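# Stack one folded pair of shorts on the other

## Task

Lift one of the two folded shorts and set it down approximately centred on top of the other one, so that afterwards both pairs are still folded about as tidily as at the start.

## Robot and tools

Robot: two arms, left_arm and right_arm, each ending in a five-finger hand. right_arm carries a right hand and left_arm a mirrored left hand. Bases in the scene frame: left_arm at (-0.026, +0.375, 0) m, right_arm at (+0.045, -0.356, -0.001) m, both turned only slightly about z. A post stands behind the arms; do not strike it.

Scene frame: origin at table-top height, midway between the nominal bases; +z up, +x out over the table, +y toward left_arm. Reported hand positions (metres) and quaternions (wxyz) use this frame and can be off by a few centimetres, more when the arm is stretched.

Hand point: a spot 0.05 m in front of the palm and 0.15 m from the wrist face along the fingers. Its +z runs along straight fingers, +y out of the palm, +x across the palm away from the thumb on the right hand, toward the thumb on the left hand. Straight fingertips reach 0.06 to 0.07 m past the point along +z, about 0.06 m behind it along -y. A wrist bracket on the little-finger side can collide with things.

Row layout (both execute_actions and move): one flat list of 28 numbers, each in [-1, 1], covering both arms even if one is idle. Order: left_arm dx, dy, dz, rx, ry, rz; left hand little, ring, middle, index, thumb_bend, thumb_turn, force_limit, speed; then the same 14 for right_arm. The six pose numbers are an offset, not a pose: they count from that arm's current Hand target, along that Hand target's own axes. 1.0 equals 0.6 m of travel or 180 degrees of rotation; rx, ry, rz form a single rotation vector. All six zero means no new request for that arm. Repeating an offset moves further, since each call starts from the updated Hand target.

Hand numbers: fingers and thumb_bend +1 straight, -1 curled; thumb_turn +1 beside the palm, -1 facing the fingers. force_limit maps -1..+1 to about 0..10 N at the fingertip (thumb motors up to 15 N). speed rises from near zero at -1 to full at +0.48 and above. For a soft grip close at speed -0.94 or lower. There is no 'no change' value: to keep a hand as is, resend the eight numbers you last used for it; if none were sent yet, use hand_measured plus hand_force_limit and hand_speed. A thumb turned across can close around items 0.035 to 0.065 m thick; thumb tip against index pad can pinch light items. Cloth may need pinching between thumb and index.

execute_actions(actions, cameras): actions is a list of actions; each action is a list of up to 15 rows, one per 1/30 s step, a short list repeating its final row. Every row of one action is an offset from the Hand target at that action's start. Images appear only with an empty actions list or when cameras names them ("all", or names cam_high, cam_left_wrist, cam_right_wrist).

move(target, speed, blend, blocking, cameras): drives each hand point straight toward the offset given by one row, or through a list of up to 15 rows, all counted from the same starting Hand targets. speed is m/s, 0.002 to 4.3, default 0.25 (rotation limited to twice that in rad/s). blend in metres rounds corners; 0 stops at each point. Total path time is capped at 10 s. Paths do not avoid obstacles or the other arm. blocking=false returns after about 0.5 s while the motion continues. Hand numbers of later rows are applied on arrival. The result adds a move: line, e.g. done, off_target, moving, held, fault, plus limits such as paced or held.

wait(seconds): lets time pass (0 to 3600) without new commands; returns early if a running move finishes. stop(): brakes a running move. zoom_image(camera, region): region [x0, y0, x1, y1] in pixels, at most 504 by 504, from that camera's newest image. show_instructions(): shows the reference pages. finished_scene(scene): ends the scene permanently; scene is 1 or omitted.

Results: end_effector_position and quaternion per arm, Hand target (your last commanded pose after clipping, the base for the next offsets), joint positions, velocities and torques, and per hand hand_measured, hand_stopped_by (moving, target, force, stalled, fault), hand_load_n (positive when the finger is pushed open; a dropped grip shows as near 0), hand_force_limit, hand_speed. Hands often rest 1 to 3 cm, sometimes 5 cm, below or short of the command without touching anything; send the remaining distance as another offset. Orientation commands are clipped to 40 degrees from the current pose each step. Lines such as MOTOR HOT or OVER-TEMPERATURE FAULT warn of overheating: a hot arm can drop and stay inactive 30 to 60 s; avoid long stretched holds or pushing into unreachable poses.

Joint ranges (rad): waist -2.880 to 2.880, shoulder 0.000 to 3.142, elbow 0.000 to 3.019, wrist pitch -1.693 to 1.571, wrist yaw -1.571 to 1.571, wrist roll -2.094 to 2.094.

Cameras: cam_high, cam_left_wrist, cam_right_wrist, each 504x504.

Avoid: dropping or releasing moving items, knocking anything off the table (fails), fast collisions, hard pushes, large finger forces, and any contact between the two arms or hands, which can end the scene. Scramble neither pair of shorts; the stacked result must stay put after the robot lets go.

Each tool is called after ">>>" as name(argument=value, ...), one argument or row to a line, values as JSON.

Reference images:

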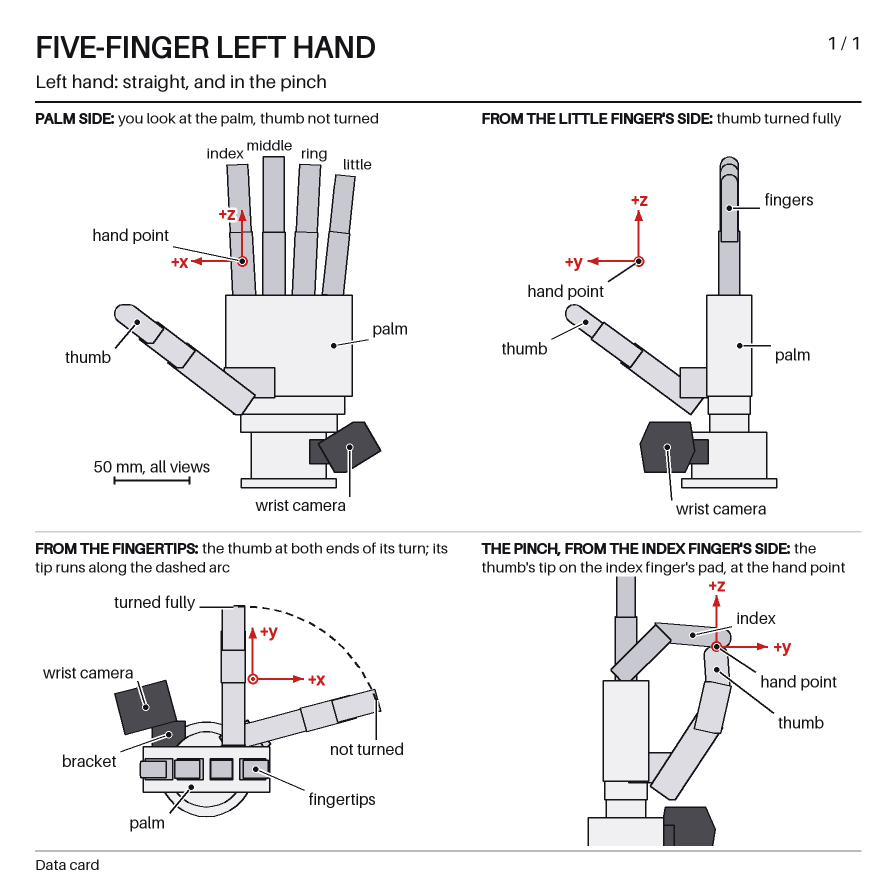

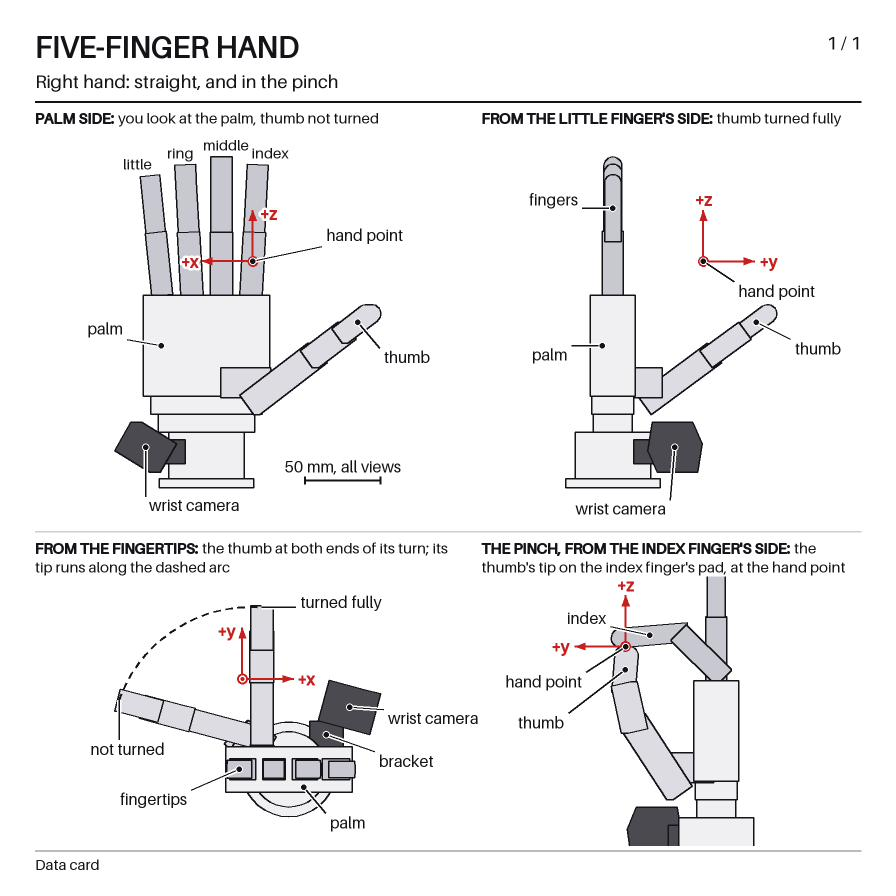

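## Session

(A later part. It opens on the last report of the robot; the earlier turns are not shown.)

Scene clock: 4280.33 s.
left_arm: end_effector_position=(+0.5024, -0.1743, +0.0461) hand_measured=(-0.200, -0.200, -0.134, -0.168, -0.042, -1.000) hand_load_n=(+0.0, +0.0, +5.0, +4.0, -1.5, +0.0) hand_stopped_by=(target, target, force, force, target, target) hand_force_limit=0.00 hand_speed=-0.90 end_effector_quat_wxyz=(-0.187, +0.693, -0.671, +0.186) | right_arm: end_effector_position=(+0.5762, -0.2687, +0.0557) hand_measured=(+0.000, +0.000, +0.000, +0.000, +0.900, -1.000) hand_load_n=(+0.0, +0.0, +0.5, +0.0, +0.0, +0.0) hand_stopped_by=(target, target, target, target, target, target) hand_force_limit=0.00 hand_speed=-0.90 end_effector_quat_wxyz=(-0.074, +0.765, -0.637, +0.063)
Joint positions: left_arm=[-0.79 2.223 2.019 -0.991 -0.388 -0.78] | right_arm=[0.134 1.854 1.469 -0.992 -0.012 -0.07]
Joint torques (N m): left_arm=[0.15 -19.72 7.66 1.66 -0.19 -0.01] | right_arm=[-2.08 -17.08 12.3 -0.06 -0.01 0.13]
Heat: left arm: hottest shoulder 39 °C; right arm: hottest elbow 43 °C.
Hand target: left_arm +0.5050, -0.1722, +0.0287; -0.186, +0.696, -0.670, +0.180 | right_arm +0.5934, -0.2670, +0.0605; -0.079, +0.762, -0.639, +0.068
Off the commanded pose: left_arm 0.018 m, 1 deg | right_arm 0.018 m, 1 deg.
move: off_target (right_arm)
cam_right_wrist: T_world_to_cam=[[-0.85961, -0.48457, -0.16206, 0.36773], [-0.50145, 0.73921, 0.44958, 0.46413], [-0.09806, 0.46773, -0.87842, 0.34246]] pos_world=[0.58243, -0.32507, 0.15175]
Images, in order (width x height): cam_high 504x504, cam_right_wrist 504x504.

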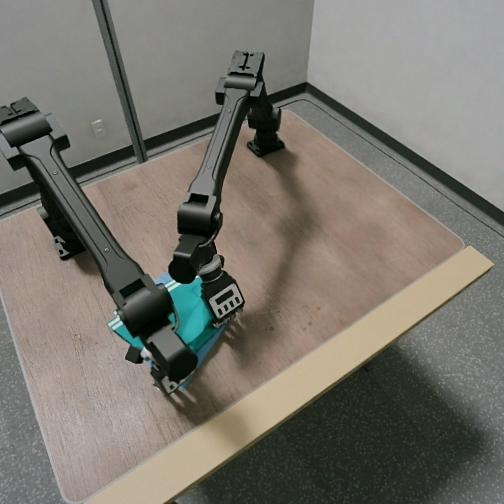

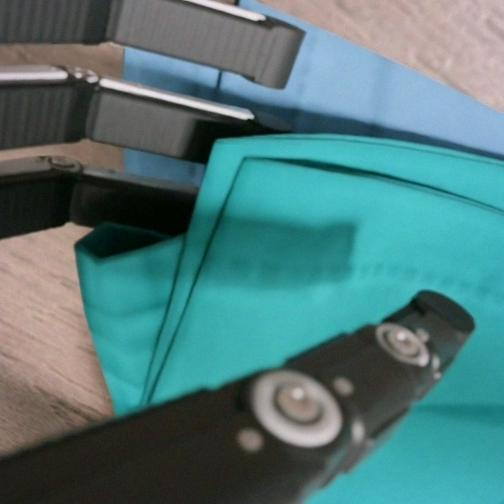

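>>> move(
  target=[0,0,0,0,0,0,-0.2,-0.2,-0.2,-0.22,-0.04,-1,0.0,-0.9,0,-0.0543,0.0252,0,0,0,0.0,0.0,0.0,0.0,0.9,-1,0.0,-0.9],
  speed=0.02,
  cameras=["cam_right_wrist"],
)

Scene clock: 4297.37 s.
left_arm: end_effector_position=(+0.5024, -0.1743, +0.0461) hand_measured=(-0.200, -0.200, -0.134, -0.168, -0.042, -1.000) hand_load_n=(+0.0, +0.0, +5.0, +4.0, -1.5, +0.0) hand_stopped_by=(target, target, force, force, target, target) hand_force_limit=0.00 hand_speed=-0.90 end_effector_quat_wxyz=(-0.187, +0.693, -0.671, +0.186) | right_arm: end_effector_position=(+0.6117, -0.2647, +0.0491) hand_measured=(+0.000, +0.000, +0.000, +0.000, +0.900, -1.000) hand_load_n=(+0.0, +0.0, +0.0, +0.0, +0.0, +0.0) hand_stopped_by=(target, target, target, target, target, target) hand_force_limit=0.00 hand_speed=-0.90 end_effector_quat_wxyz=(-0.074, +0.765, -0.637, +0.063)
Joint positions: left_arm=[-0.79 2.223 2.019 -0.991 -0.388 -0.78] | right_arm=[0.134 1.947 1.592 -1.02 -0.012 -0.069]
Joint torques (N m): left_arm=[0.15 -19.78 7.66 1.61 -0.18 -0.01] | right_arm=[-1.85 -18.55 12.4 0.01 0.01 0.16]
Heat: left arm: hottest shoulder 39 °C; right arm: hottest elbow 46 °C.
Hand target: left_arm +0.5050, -0.1722, +0.0287; -0.186, +0.696, -0.670, +0.180 | right_arm +0.6279, -0.2609, +0.0523; -0.079, +0.762, -0.639, +0.067
Off the commanded pose: left_arm 0.018 m, 1 deg | right_arm 0.017 m, 1 deg.
move: off_target (right_arm)
cam_right_wrist: T_world_to_cam=[[-0.85989, -0.48359, -0.16351, 0.39965], [-0.50133, 0.73957, 0.44912, 0.48195], [-0.09627, 0.46816, -0.87838, 0.33729]] pos_world=[0.61773, -0.32107, 0.14516]

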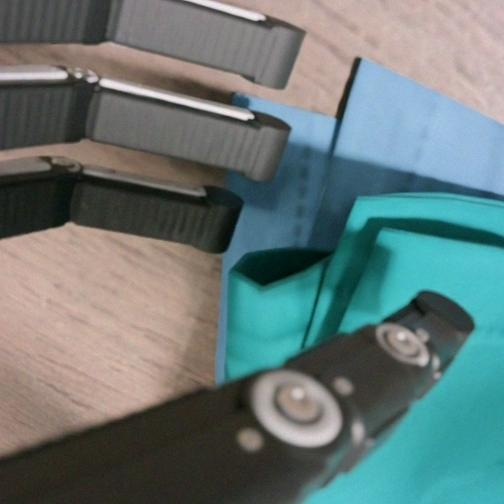

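>>> move(
  target=[0,0,0,0,0,0,-0.2,-0.2,-0.2,-0.22,-0.04,-1,0.0,-0.9,0,-0.0652,0.0139,0,0,0,0.0,0.0,0.0,0.0,0.9,-1,0.0,-0.9],
  speed=0.03,
  cameras=["cam_right_wrist", "cam_high"],
)

Scene clock: 4307.47 s.
left_arm: end_effector_position=(+0.5024, -0.1743, +0.0461) hand_measured=(-0.200, -0.200, -0.134, -0.168, -0.042, -1.000) hand_load_n=(+0.0, +0.0, +5.0, +4.0, -1.5, +0.0) hand_stopped_by=(target, target, force, force, target, target) hand_force_limit=0.00 hand_speed=-0.90 end_effector_quat_wxyz=(-0.187, +0.693, -0.671, +0.186) | right_arm: end_effector_position=(+0.6524, -0.2600, +0.0502) hand_measured=(+0.000, +0.000, +0.000, +0.000, +0.900, -1.000) hand_load_n=(+0.0, +0.0, +0.0, +0.0, +0.0, +0.0) hand_stopped_by=(target, target, target, target, target, target) hand_force_limit=0.00 hand_speed=-0.90 end_effector_quat_wxyz=(-0.075, +0.763, -0.638, +0.064)
Joint positions: left_arm=[-0.79 2.223 2.019 -0.991 -0.388 -0.78] | right_arm=[0.134 2.05 1.761 -1.085 -0.012 -0.066]
Joint torques (N m): left_arm=[0.03 -19.72 7.66 1.62 -0.19 -0.01] | right_arm=[-1.55 -20.37 12.67 -0.06 0.03 0.16]
Heat: left arm: hottest shoulder 39 °C; right arm: hottest elbow 46 °C.
Hand target: left_arm +0.5050, -0.1722, +0.0287; -0.186, +0.696, -0.670, +0.180 | right_arm +0.6673, -0.2539, +0.0523; -0.079, +0.762, -0.639, +0.067
Off the commanded pose: left_arm 0.018 m, 1 deg | right_arm 0.016 m, 1 deg.
move: off_target (right_arm)
cam_right_wrist: T_world_to_cam=[[-0.86142, -0.48053, -0.16448, 0.43896], [-0.49912, 0.74092, 0.44936, 0.49718], [-0.09406, 0.46918, -0.87808, 0.33877]] pos_world=[0.65814, -0.31638, 0.14626]
Images, in order (width x height): cam_high 504x504, cam_right_wrist 504x504.

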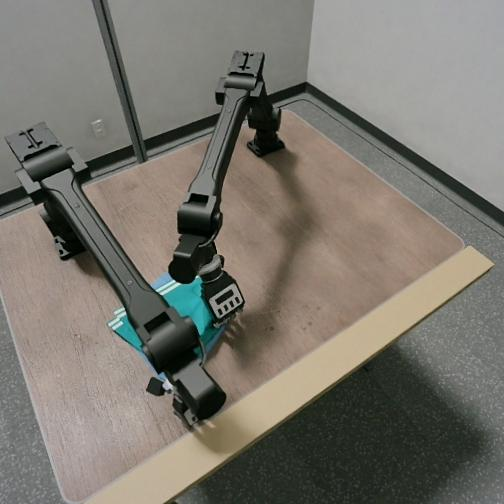

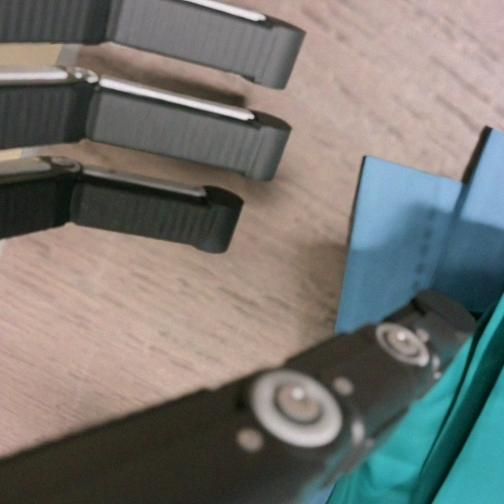

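>>> move(
  target=[0,0,0,0,0,0,-0.2,-0.2,-0.2,-0.22,-0.04,-1,0.0,-0.9,0,-0.0347,-0.163,0,0,0,0.0,0.0,0.0,0.0,0.9,-1,0.0,-0.9],
  speed=0.1,
  cameras=["cam_right_wrist", "cam_high"],
)

>>> zoom_image(
  camera="cam_high",
  region=[90, 240, 270, 400],
)

Scene clock: 4318.00 s.
left_arm: end_effector_position=(+0.5024, -0.1743, +0.0461) hand_measured=(-0.200, -0.200, -0.134, -0.168, -0.042, -1.000) hand_load_n=(+0.0, +0.0, +5.5, +4.0, -1.5, +0.0) hand_stopped_by=(target, target, force, force, target, target) hand_force_limit=0.00 hand_speed=-0.90 end_effector_quat_wxyz=(-0.187, +0.693, -0.671, +0.186) | right_arm: end_effector_position=(+0.6550, -0.2597, +0.1286) hand_measured=(+0.000, +0.000, +0.000, +0.000, +0.900, -1.000) hand_load_n=(+0.0, +0.0, +0.0, +0.0, +0.0, +0.0) hand_stopped_by=(target, target, target, target, target, target) hand_force_limit=0.00 hand_speed=-0.90 end_effector_quat_wxyz=(-0.062, +0.764, -0.640, +0.051)
Joint positions: left_arm=[-0.79 2.223 2.019 -0.991 -0.388 -0.78] | right_arm=[0.134 2.043 1.957 -1.324 -0.012 -0.065]
Joint torques (N m): left_arm=[0.03 -19.66 7.64 1.63 -0.19 -0.01] | right_arm=[-1.49 -24.18 12.75 -0.06 0.02 0.16]
Heat: left arm: hottest shoulder 39 °C; right arm: hottest elbow 48 °C.
Hand target: left_arm +0.5050, -0.1722, +0.0287; -0.186, +0.696, -0.670, +0.180 | right_arm +0.6674, -0.2537, +0.1521; -0.079, +0.762, -0.639, +0.067
Off the commanded pose: left_arm 0.018 m, 1 deg | right_arm 0.027 m, 3 deg.
move: off_target (right_arm)
cam_right_wrist: T_world_to_cam=[[-0.86677, -0.48078, -0.13249, 0.45349], [-0.48291, 0.74283, 0.46368, 0.45116], [-0.12451, 0.46588, -0.87604, 0.42646]] pos_world=[0.66404, -0.31579, 0.22449]
Images, in order (width x height): cam_high 504x504, cam_right_wrist 504x504.

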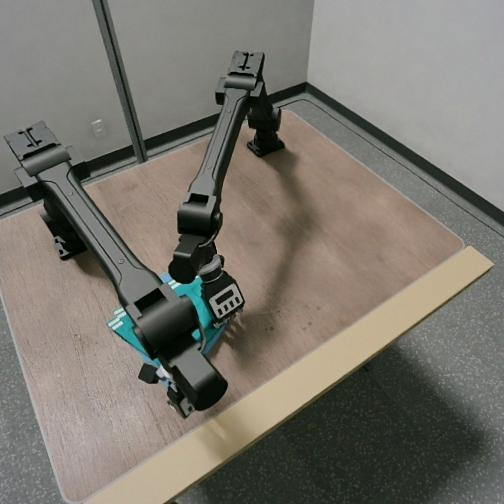

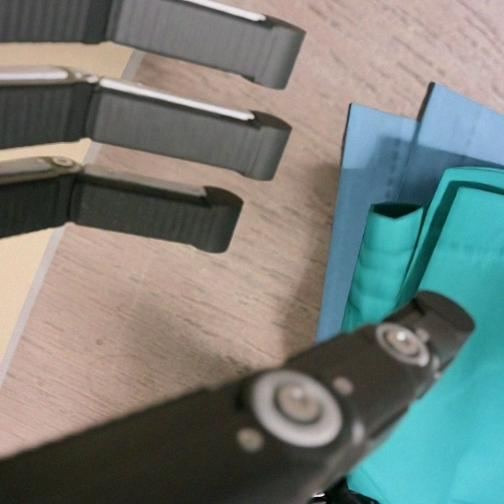

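Scaled by 2.800 from the camera's image (finer frame: 720x720).

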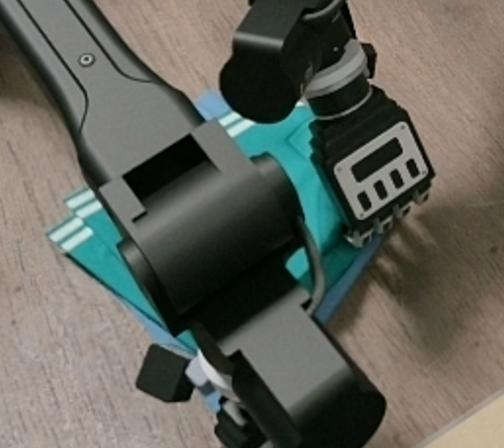

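>>> move(
  target=[0,0,0,0,0,0,0.0,0.0,0.0,0.0,-0.04,-1,0.0,-0.9,0,0,0,0,0,0,0.0,0.0,0.0,0.0,0.9,-1,0.0,-0.9],
  speed=0.03,
  cameras=["cam_left_wrist"],
)

Scene clock: 4331.23 s.
left_arm: end_effector_position=(+0.5024, -0.1743, +0.0461) hand_measured=(+0.000, +0.000, +0.000, +0.000, -0.042, -1.000) hand_load_n=(+0.0, +0.0, +0.0, +0.0, +0.0, +0.0) hand_stopped_by=(target, target, target, target, target, target) hand_force_limit=0.00 hand_speed=-0.90 end_effector_quat_wxyz=(-0.187, +0.693, -0.671, +0.186) | right_arm: end_effector_position=(+0.6550, -0.2597, +0.1286) hand_measured=(+0.000, +0.000, +0.000, +0.000, +0.900, -1.000) hand_load_n=(+0.0, +0.0, +0.0, +0.0, +0.0, +0.0) hand_stopped_by=(target, target, target, target, target, target) hand_force_limit=0.00 hand_speed=-0.90 end_effector_quat_wxyz=(-0.062, +0.764, -0.640, +0.051)
Joint positions: left_arm=[-0.79 2.223 2.019 -0.991 -0.388 -0.78] | right_arm=[0.134 2.043 1.957 -1.324 -0.012 -0.065]
Joint torques (N m): left_arm=[0.21 -19.72 7.66 1.68 -0.19 -0.02] | right_arm=[-1.49 -23.94 12.81 -0.09 0.02 0.17]
Heat: left arm: hottest shoulder 39 °C; right arm: hottest elbow 49 °C.
Hand target: left_arm +0.5050, -0.1722, +0.0287; -0.186, +0.696, -0.670, +0.180 | right_arm +0.6674, -0.2537, +0.1521; -0.079, +0.762, -0.639, +0.067
Off the commanded pose: left_arm 0.018 m, 1 deg | right_arm 0.027 m, 3 deg.
move: done
cam_left_wrist: T_world_to_cam=[[0.8229, -0.28245, 0.493, -0.48269], [-0.4664, -0.83135, 0.30221, 0.07443], [0.32449, -0.47863, -0.81585, -0.10134]] pos_world=[0.46481, -0.12296, 0.13279]

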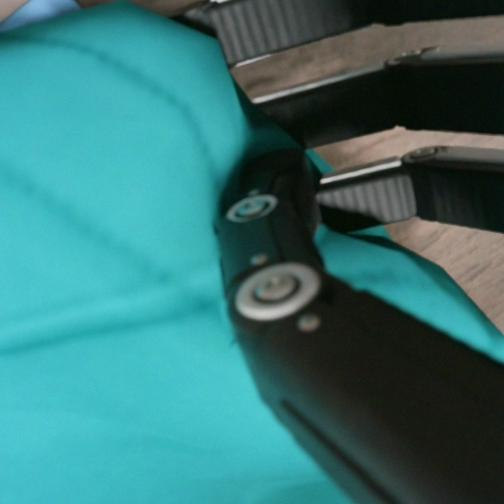

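>>> move(
  target=[0.0133,-0.0514,-0.0223,0,0,0,0.0,0.0,0.0,0.0,0.15,-1,0.0,-0.9,0,0,0,0,0,0,0.0,0.0,0.0,0.0,0.9,-1,0.0,-0.9],
  speed=0.02,
  cameras=["cam_left_wrist"],
)

Scene clock: 4337.90 s.
left_arm: end_effector_position=(+0.5107, -0.1780, +0.0523) hand_measured=(+0.000, +0.000, +0.000, +0.000, +0.150, -1.000) hand_load_n=(+0.0, +0.0, +0.0, +0.0, +0.0, +0.0) hand_stopped_by=(target, target, target, target, target, target) hand_force_limit=0.00 hand_speed=-0.90 end_effector_quat_wxyz=(-0.187, +0.693, -0.674, +0.175) | right_arm: end_effector_position=(+0.6550, -0.2597, +0.1286) hand_measured=(+0.000, +0.000, +0.000, +0.000, +0.900, -1.000) hand_load_n=(+0.0, +0.0, +0.0, +0.0, +0.0, +0.0) hand_stopped_by=(target, target, target, target, target, target) hand_force_limit=0.00 hand_speed=-0.90 end_effector_quat_wxyz=(-0.062, +0.764, -0.640, +0.051)
Joint positions: left_arm=[-0.785 2.266 2.116 -1.067 -0.385 -0.774] | right_arm=[0.134 2.043 1.957 -1.324 -0.012 -0.065]
Joint torques (N m): left_arm=[0.67 -20.48 11.52 0.61 -0.13 0.05] | right_arm=[-1.55 -24 12.78 -0.09 0.02 0.17]
Heat: left arm: hottest shoulder 39 °C; right arm: hottest elbow 49 °C.
Hand target: left_arm +0.5254, -0.1795, +0.0559; -0.186, +0.696, -0.670, +0.180 | right_arm +0.6674, -0.2537, +0.1521; -0.079, +0.762, -0.639, +0.067
Off the commanded pose: left_arm 0.015 m, 1 deg | right_arm 0.027 m, 3 deg.
move: off_target (left_arm)
cam_left_wrist: T_world_to_cam=[[0.83082, -0.29107, 0.47435, -0.49825], [-0.462, -0.83595, 0.29623, 0.07067], [0.31031, -0.46526, -0.829, -0.09048]] pos_world=[0.47469, -0.12805, 0.1404]

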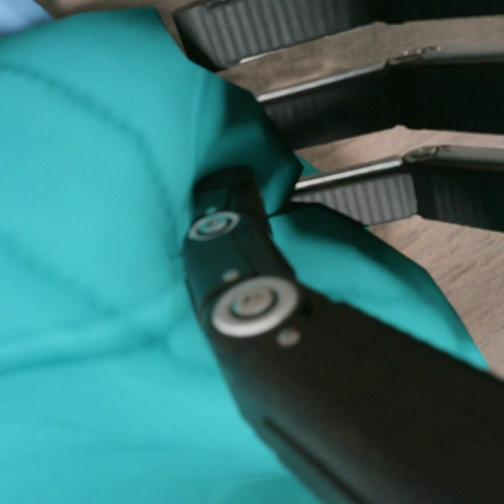

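>>> move(
  target=[0,-0.0505,0.0292,0,0,0,0.0,0.0,0.0,0.0,0.6,-1,0.0,-0.92,0,0,0,0,0,0,0.0,0.0,0.0,0.0,0.9,-1,0.0,-0.9],
  speed=0.02,
  cameras=["cam_left_wrist"],
)

Scene clock: 4359.03 s.
left_arm: end_effector_position=(+0.5469, -0.1792, +0.0537) hand_measured=(+0.000, +0.000, +0.000, +0.000, +0.600, -1.000) hand_load_n=(-0.5, +0.0, +0.0, +0.0, -0.5, +0.0) hand_stopped_by=(target, target, target, target, target, target) hand_force_limit=0.00 hand_speed=-0.92 end_effector_quat_wxyz=(-0.186, +0.694, -0.673, +0.177) | right_arm: end_effector_position=(+0.6550, -0.2597, +0.1286) hand_measured=(+0.000, +0.000, +0.000, +0.000, +0.900, -1.000) hand_load_n=(+0.0, +0.0, +0.0, +0.0, +0.0, +0.0) hand_stopped_by=(target, target, target, target, target, target) hand_force_limit=0.00 hand_speed=-0.90 end_effector_quat_wxyz=(-0.062, +0.764, -0.640, +0.051)
Joint positions: left_arm=[-0.75 2.356 2.281 -1.125 -0.372 -0.741] | right_arm=[0.134 2.043 1.957 -1.324 -0.012 -0.065]
Joint torques (N m): left_arm=[0.79 -21.01 11.55 0.57 -0.14 0.06] | right_arm=[-1.49 -23.94 12.78 -0.1 0.02 0.16]
Heat: left arm: hottest elbow 43 °C; right arm: hottest elbow 50 °C.
Hand target: left_arm +0.5604, -0.1782, +0.0559; -0.186, +0.696, -0.670, +0.180 | right_arm +0.6674, -0.2537, +0.1521; -0.079, +0.762, -0.639, +0.067
Off the commanded pose: left_arm 0.014 m, 1 deg | right_arm 0.027 m, 3 deg.
move: off_target (left_arm)
cam_left_wrist: T_world_to_cam=[[0.83053, -0.28831, 0.47655, -0.52882], [-0.46152, -0.8352, 0.29905, 0.08563], [0.31179, -0.46831, -0.82672, -0.10256]] pos_world=[0.5107, -0.12898, 0.14162]

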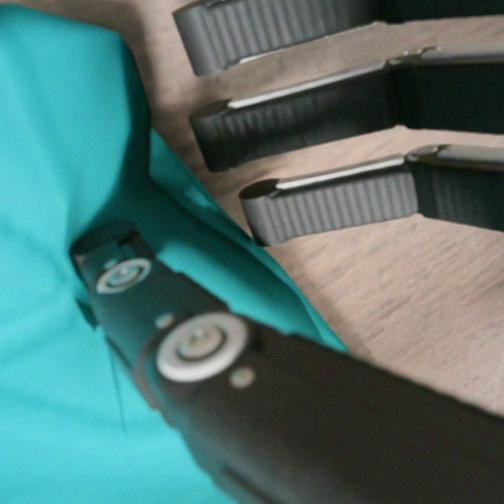

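>>> move(
  target=[0,-0.0650,0.0375,0,0,0,0.0,0.0,0.0,0.0,0.8,-1,0.0,-0.92,0,0,0,0,0,0,0.0,0.0,0.0,0.0,0.9,-1,0.0,-0.9],
  speed=0.03,
  cameras=["cam_left_wrist","cam_high"],
)

>>> zoom_image(
  camera="cam_high",
  region=[90, 240, 270, 400],
)

Scene clock: 4366.57 s.
left_arm: end_effector_position=(+0.5927, -0.1803, +0.0537) hand_measured=(+0.000, +0.000, +0.000, +0.000, +0.800, -1.000) hand_load_n=(+0.0, +0.5, +0.0, +0.0, +0.0, +0.0) hand_stopped_by=(target, target, target, target, target, target) hand_force_limit=0.00 hand_speed=-0.92 end_effector_quat_wxyz=(-0.185, +0.694, -0.673, +0.176) | right_arm: end_effector_position=(+0.6550, -0.2597, +0.1286) hand_measured=(+0.000, +0.000, +0.000, +0.000, +0.900, -1.000) hand_load_n=(-0.5, +0.0, +0.0, +0.0, +0.0, +0.0) hand_stopped_by=(target, target, target, target, target, target) hand_force_limit=0.00 hand_speed=-0.90 end_effector_quat_wxyz=(-0.062, +0.764, -0.640, +0.051)
Joint positions: left_arm=[-0.709 2.529 2.604 -1.262 -0.355 -0.701] | right_arm=[0.134 2.043 1.957 -1.324 -0.012 -0.065]
Joint torques (N m): left_arm=[0.79 -22.53 11.64 0.58 -0.16 0.08] | right_arm=[-1.55 -24 12.77 -0.1 0.03 0.16]
Heat: left arm: hottest elbow 42 °C; right arm: hottest elbow 50 °C.
Hand target: left_arm +0.6053, -0.1765, +0.0558; -0.186, +0.696, -0.670, +0.180 | right_arm +0.6674, -0.2537, +0.1521; -0.079, +0.762, -0.639, +0.067
Off the commanded pose: left_arm 0.013 m, 1 deg | right_arm 0.027 m, 3 deg.
move: off_target (left_arm)
cam_left_wrist: T_world_to_cam=[[0.83107, -0.28835, 0.47559, -0.56751], [-0.46141, -0.83489, 0.3001, 0.10576], [0.31053, -0.46885, -0.8269, -0.11675]] pos_world=[0.55669, -0.13008, 0.14162]
Images, in order (width x height): cam_high 504x504, cam_left_wrist 504x504.

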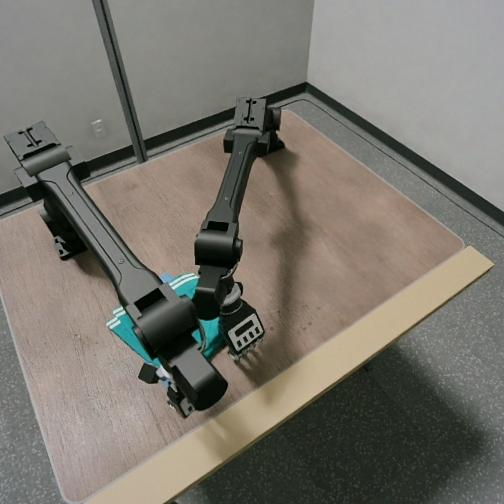

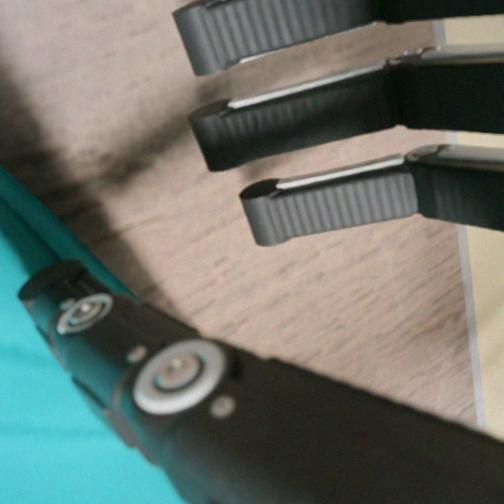

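Scaled by 2.800 from the camera's image (finer frame: 720x720).

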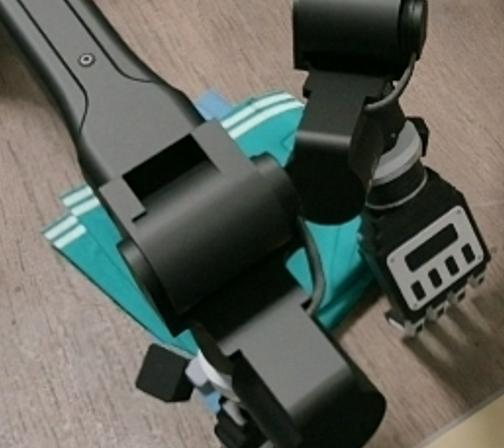

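>>> move(
  target=[
    [0,-0.0505,0.0292,0,0,0,0.0,0.0,0.0,0.0,0.8,-1,0.0,-0.92,0,0,0,0,0,0,0.0,0.0,0.0,0.0,0.9,-1,0.0,-0.9],
    [0,-0.1338,-0.1151,0,0,0,0.0,0.0,0.0,0.0,0.8,-1,0.0,-0.92,0,0,0,0,0,0,0.0,0.0,0.0,0.0,0.9,-1,0.0,-0.9],
  ],
  speed=[0.03,0.08],
  blend=0.01,
  cameras=["cam_left_wrist","cam_high","cam_right_wrist"],
)

>>> zoom_image(
  camera="cam_high",
  region=[90, 240, 270, 400],
)

Scene clock: 4380.17 s.
left_arm: end_effector_position=(+0.6266, -0.1794, +0.1223) hand_measured=(+0.000, +0.000, +0.000, +0.000, +0.800, -1.000) hand_load_n=(+0.0, +0.5, +0.0, +0.5, +0.0, +0.0) hand_stopped_by=(target, target, target, target, target, target) hand_force_limit=0.00 hand_speed=-0.92 end_effector_quat_wxyz=(-0.188, +0.686, -0.664, +0.230) | right_arm: end_effector_position=(+0.6550, -0.2597, +0.1286) hand_measured=(+0.000, +0.000, +0.000, +0.000, +0.900, -1.000) hand_load_n=(+0.0, +0.0, +0.0, +0.0, +0.0, +0.0) hand_stopped_by=(target, target, target, target, target, target) hand_force_limit=0.00 hand_speed=-0.90 end_effector_quat_wxyz=(-0.062, +0.764, -0.640, +0.051)
Joint positions: left_arm=[-0.679 2.595 2.886 -1.353 -0.34 -0.654] | right_arm=[0.134 2.043 1.957 -1.324 -0.012 -0.065]
Joint torques (N m): left_arm=[0.85 -25.52 11.15 1.33 -0.11 0.1] | right_arm=[-1.55 -24 12.81 -0.1 0.03 0.16]
Heat: left arm: hottest elbow 44 °C; right arm: hottest elbow 51 °C.
Hand target: left_arm +0.6402, -0.1751, +0.1556; -0.186, +0.696, -0.670, +0.180 | right_arm +0.6674, -0.2537, +0.1521; -0.079, +0.762, -0.639, +0.067
Off the commanded pose: left_arm 0.036 m, 6 deg | right_arm 0.027 m, 3 deg.
elbow stopped short (left arm): the move would have taken joint 3 (elbow) straighter than the controller allows.
move: off_target (left_arm)
cam_left_wrist: T_world_to_cam=[[0.78215, -0.26652, 0.5632, -0.60419], [-0.50165, -0.80549, 0.31549, 0.13017], [0.36957, -0.52929, -0.76372, -0.12564]] pos_world=[0.5843, -0.12269, 0.20327]
cam_right_wrist: T_world_to_cam=[[-0.86677, -0.48078, -0.13249, 0.45349], [-0.48291, 0.74283, 0.46368, 0.45116], [-0.12451, 0.46588, -0.87604, 0.42646]] pos_world=[0.66404, -0.31579, 0.22449]

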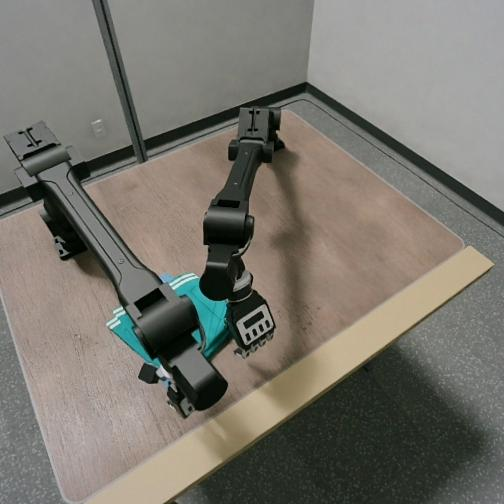

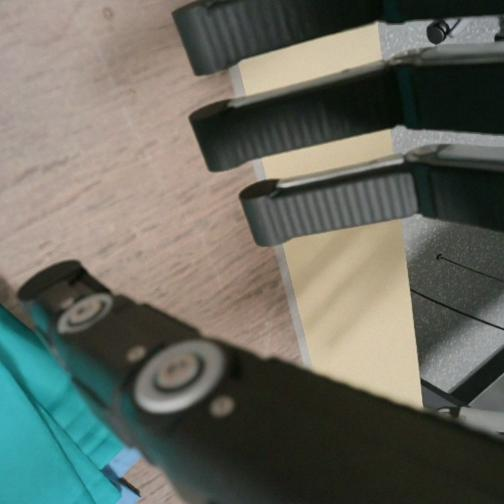

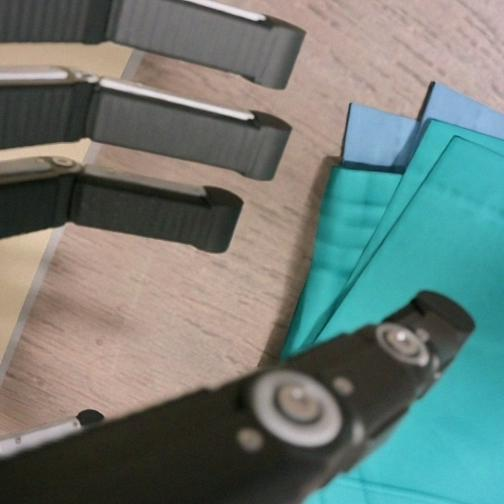

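Scaled by 2.800 from the camera's image (finer frame: 720x720).

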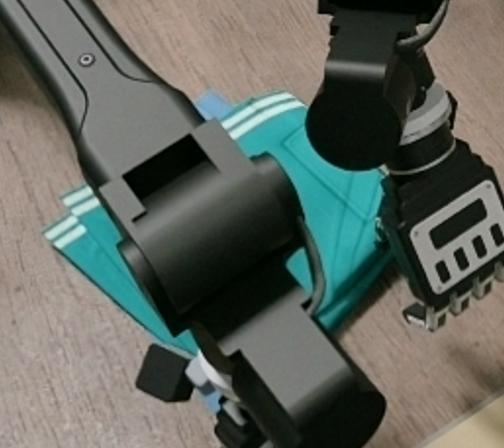

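>>> move(
  target=[
    [-0.003,-0.011,-0.186,0,0,0,0.0,0.0,0.0,0.0,0.8,-1,0.0,-0.92,0.0492,-0.0088,-0.0833,0,0,0,0.0,0.0,0.0,0.0,0.9,-1,0.0,-0.9],
    [-0.4324,0.2464,-0.3732,0,0,0,0.0,0.0,0.0,0.0,0.8,-1,0.0,-0.92,0.3322,0.1812,-0.243,0,0,0,0.0,0.0,0.0,0.0,0.9,-1,0.0,-0.9],
  ],
  speed=[0.15,0.2],
  blend=0.03,
  cameras=["cam_left_wrist","cam_high","cam_right_wrist"],
)

>>> zoom_image(
  camera="cam_high",
  region=[90, 240, 270, 400],
)

Scene clock: 4404.77 s.
left_arm: end_effector_position=(+0.3843, +0.0714, +0.2752) hand_measured=(+0.000, +0.000, +0.000, +0.000, +0.800, -1.000) hand_load_n=(+0.0, +0.0, +0.0, +0.0, +0.0, +0.0) hand_stopped_by=(target, target, target, target, target, target) hand_force_limit=0.00 hand_speed=-0.92 end_effector_quat_wxyz=(-0.184, +0.694, -0.673, +0.175) | right_arm: end_effector_position=(+0.5751, -0.4729, +0.2721) hand_measured=(+0.000, +0.000, +0.000, +0.000, +0.900, -1.000) hand_load_n=(+0.5, +0.0, +0.0, +0.0, +0.0, +0.0) hand_stopped_by=(target, target, target, target, target, target) hand_force_limit=0.00 hand_speed=-0.90 end_effector_quat_wxyz=(-0.082, +0.760, -0.641, +0.074)
Joint positions: left_arm=[-0.61 1.461 1.533 -1.231 -0.316 -0.606] | right_arm=[-0.229 1.812 1.987 -1.541 -0.083 -0.413]
Joint torques (N m): left_arm=[0.67 -11.58 8.01 1.78 -0.13 0.07] | right_arm=[-2.32 -20.19 8.17 -0.02 -0.13 -0.04]
Heat: left arm: hottest elbow 43 °C; right arm: hottest elbow 51 °C.
Hand target: left_arm +0.3907, +0.0753, +0.2757; -0.186, +0.696, -0.670, +0.180 | right_arm +0.5675, -0.4734, +0.2727; -0.079, +0.762, -0.639, +0.067
Off the commanded pose: left_arm 0.007 m, 1 deg | right_arm 0.008 m, 1 deg.
elbow stopped short (left arm): the move would have taken joint 3 (elbow) straighter than the controller allows.
move: done
cam_left_wrist: T_world_to_cam=[[0.83272, -0.28788, 0.47298, -0.42698], [-0.45976, -0.8355, 0.30092, 0.15245], [0.30855, -0.46804, -0.8281, 0.25013]] pos_world=[0.34847, 0.12152, 0.36321]
cam_right_wrist: T_world_to_cam=[[-0.86178, -0.47254, -0.18452, 0.31595], [-0.50266, 0.7464, 0.43614, 0.52482], [-0.06837, 0.4686, -0.88076, 0.61197]] pos_world=[0.57793, -0.5292, 0.3684]

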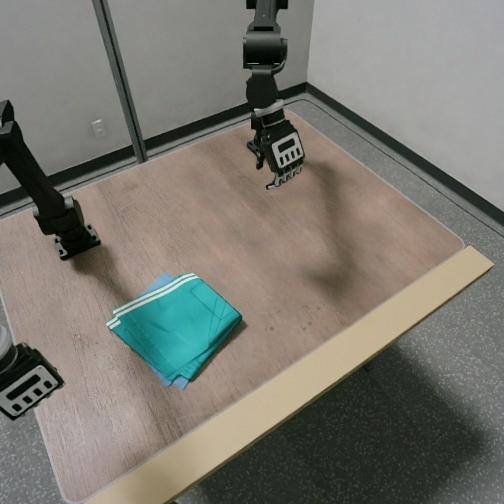

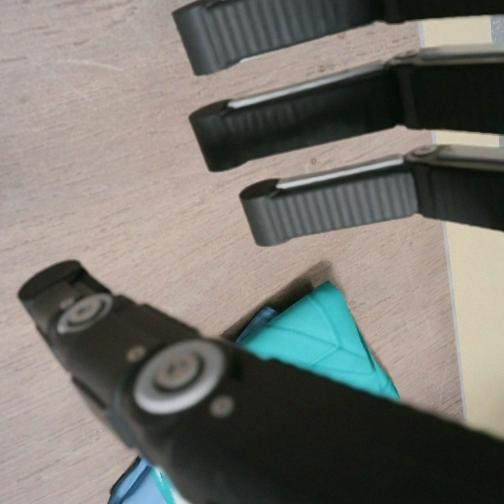

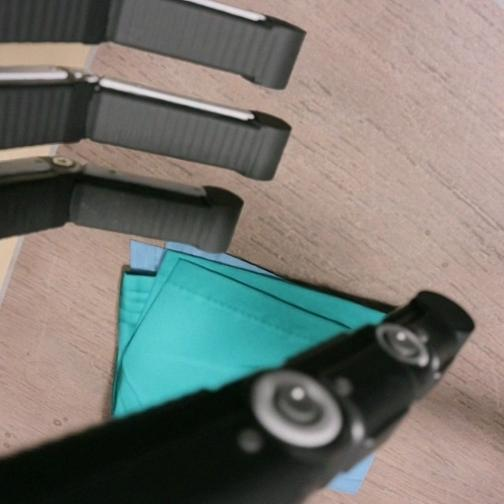

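Scaled by 2.800 from the camera's image (finer frame: 720x720).

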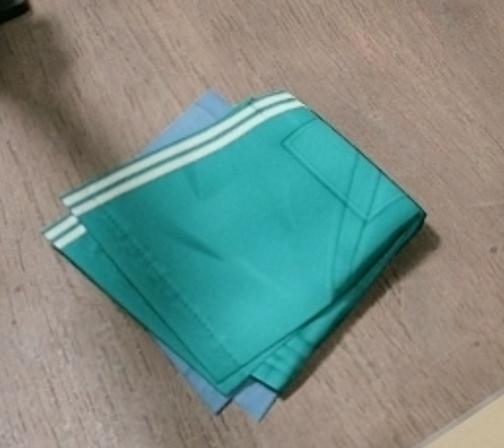

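>>> finished_scene(
  scene=1,
)

The scene is finished: the task was done.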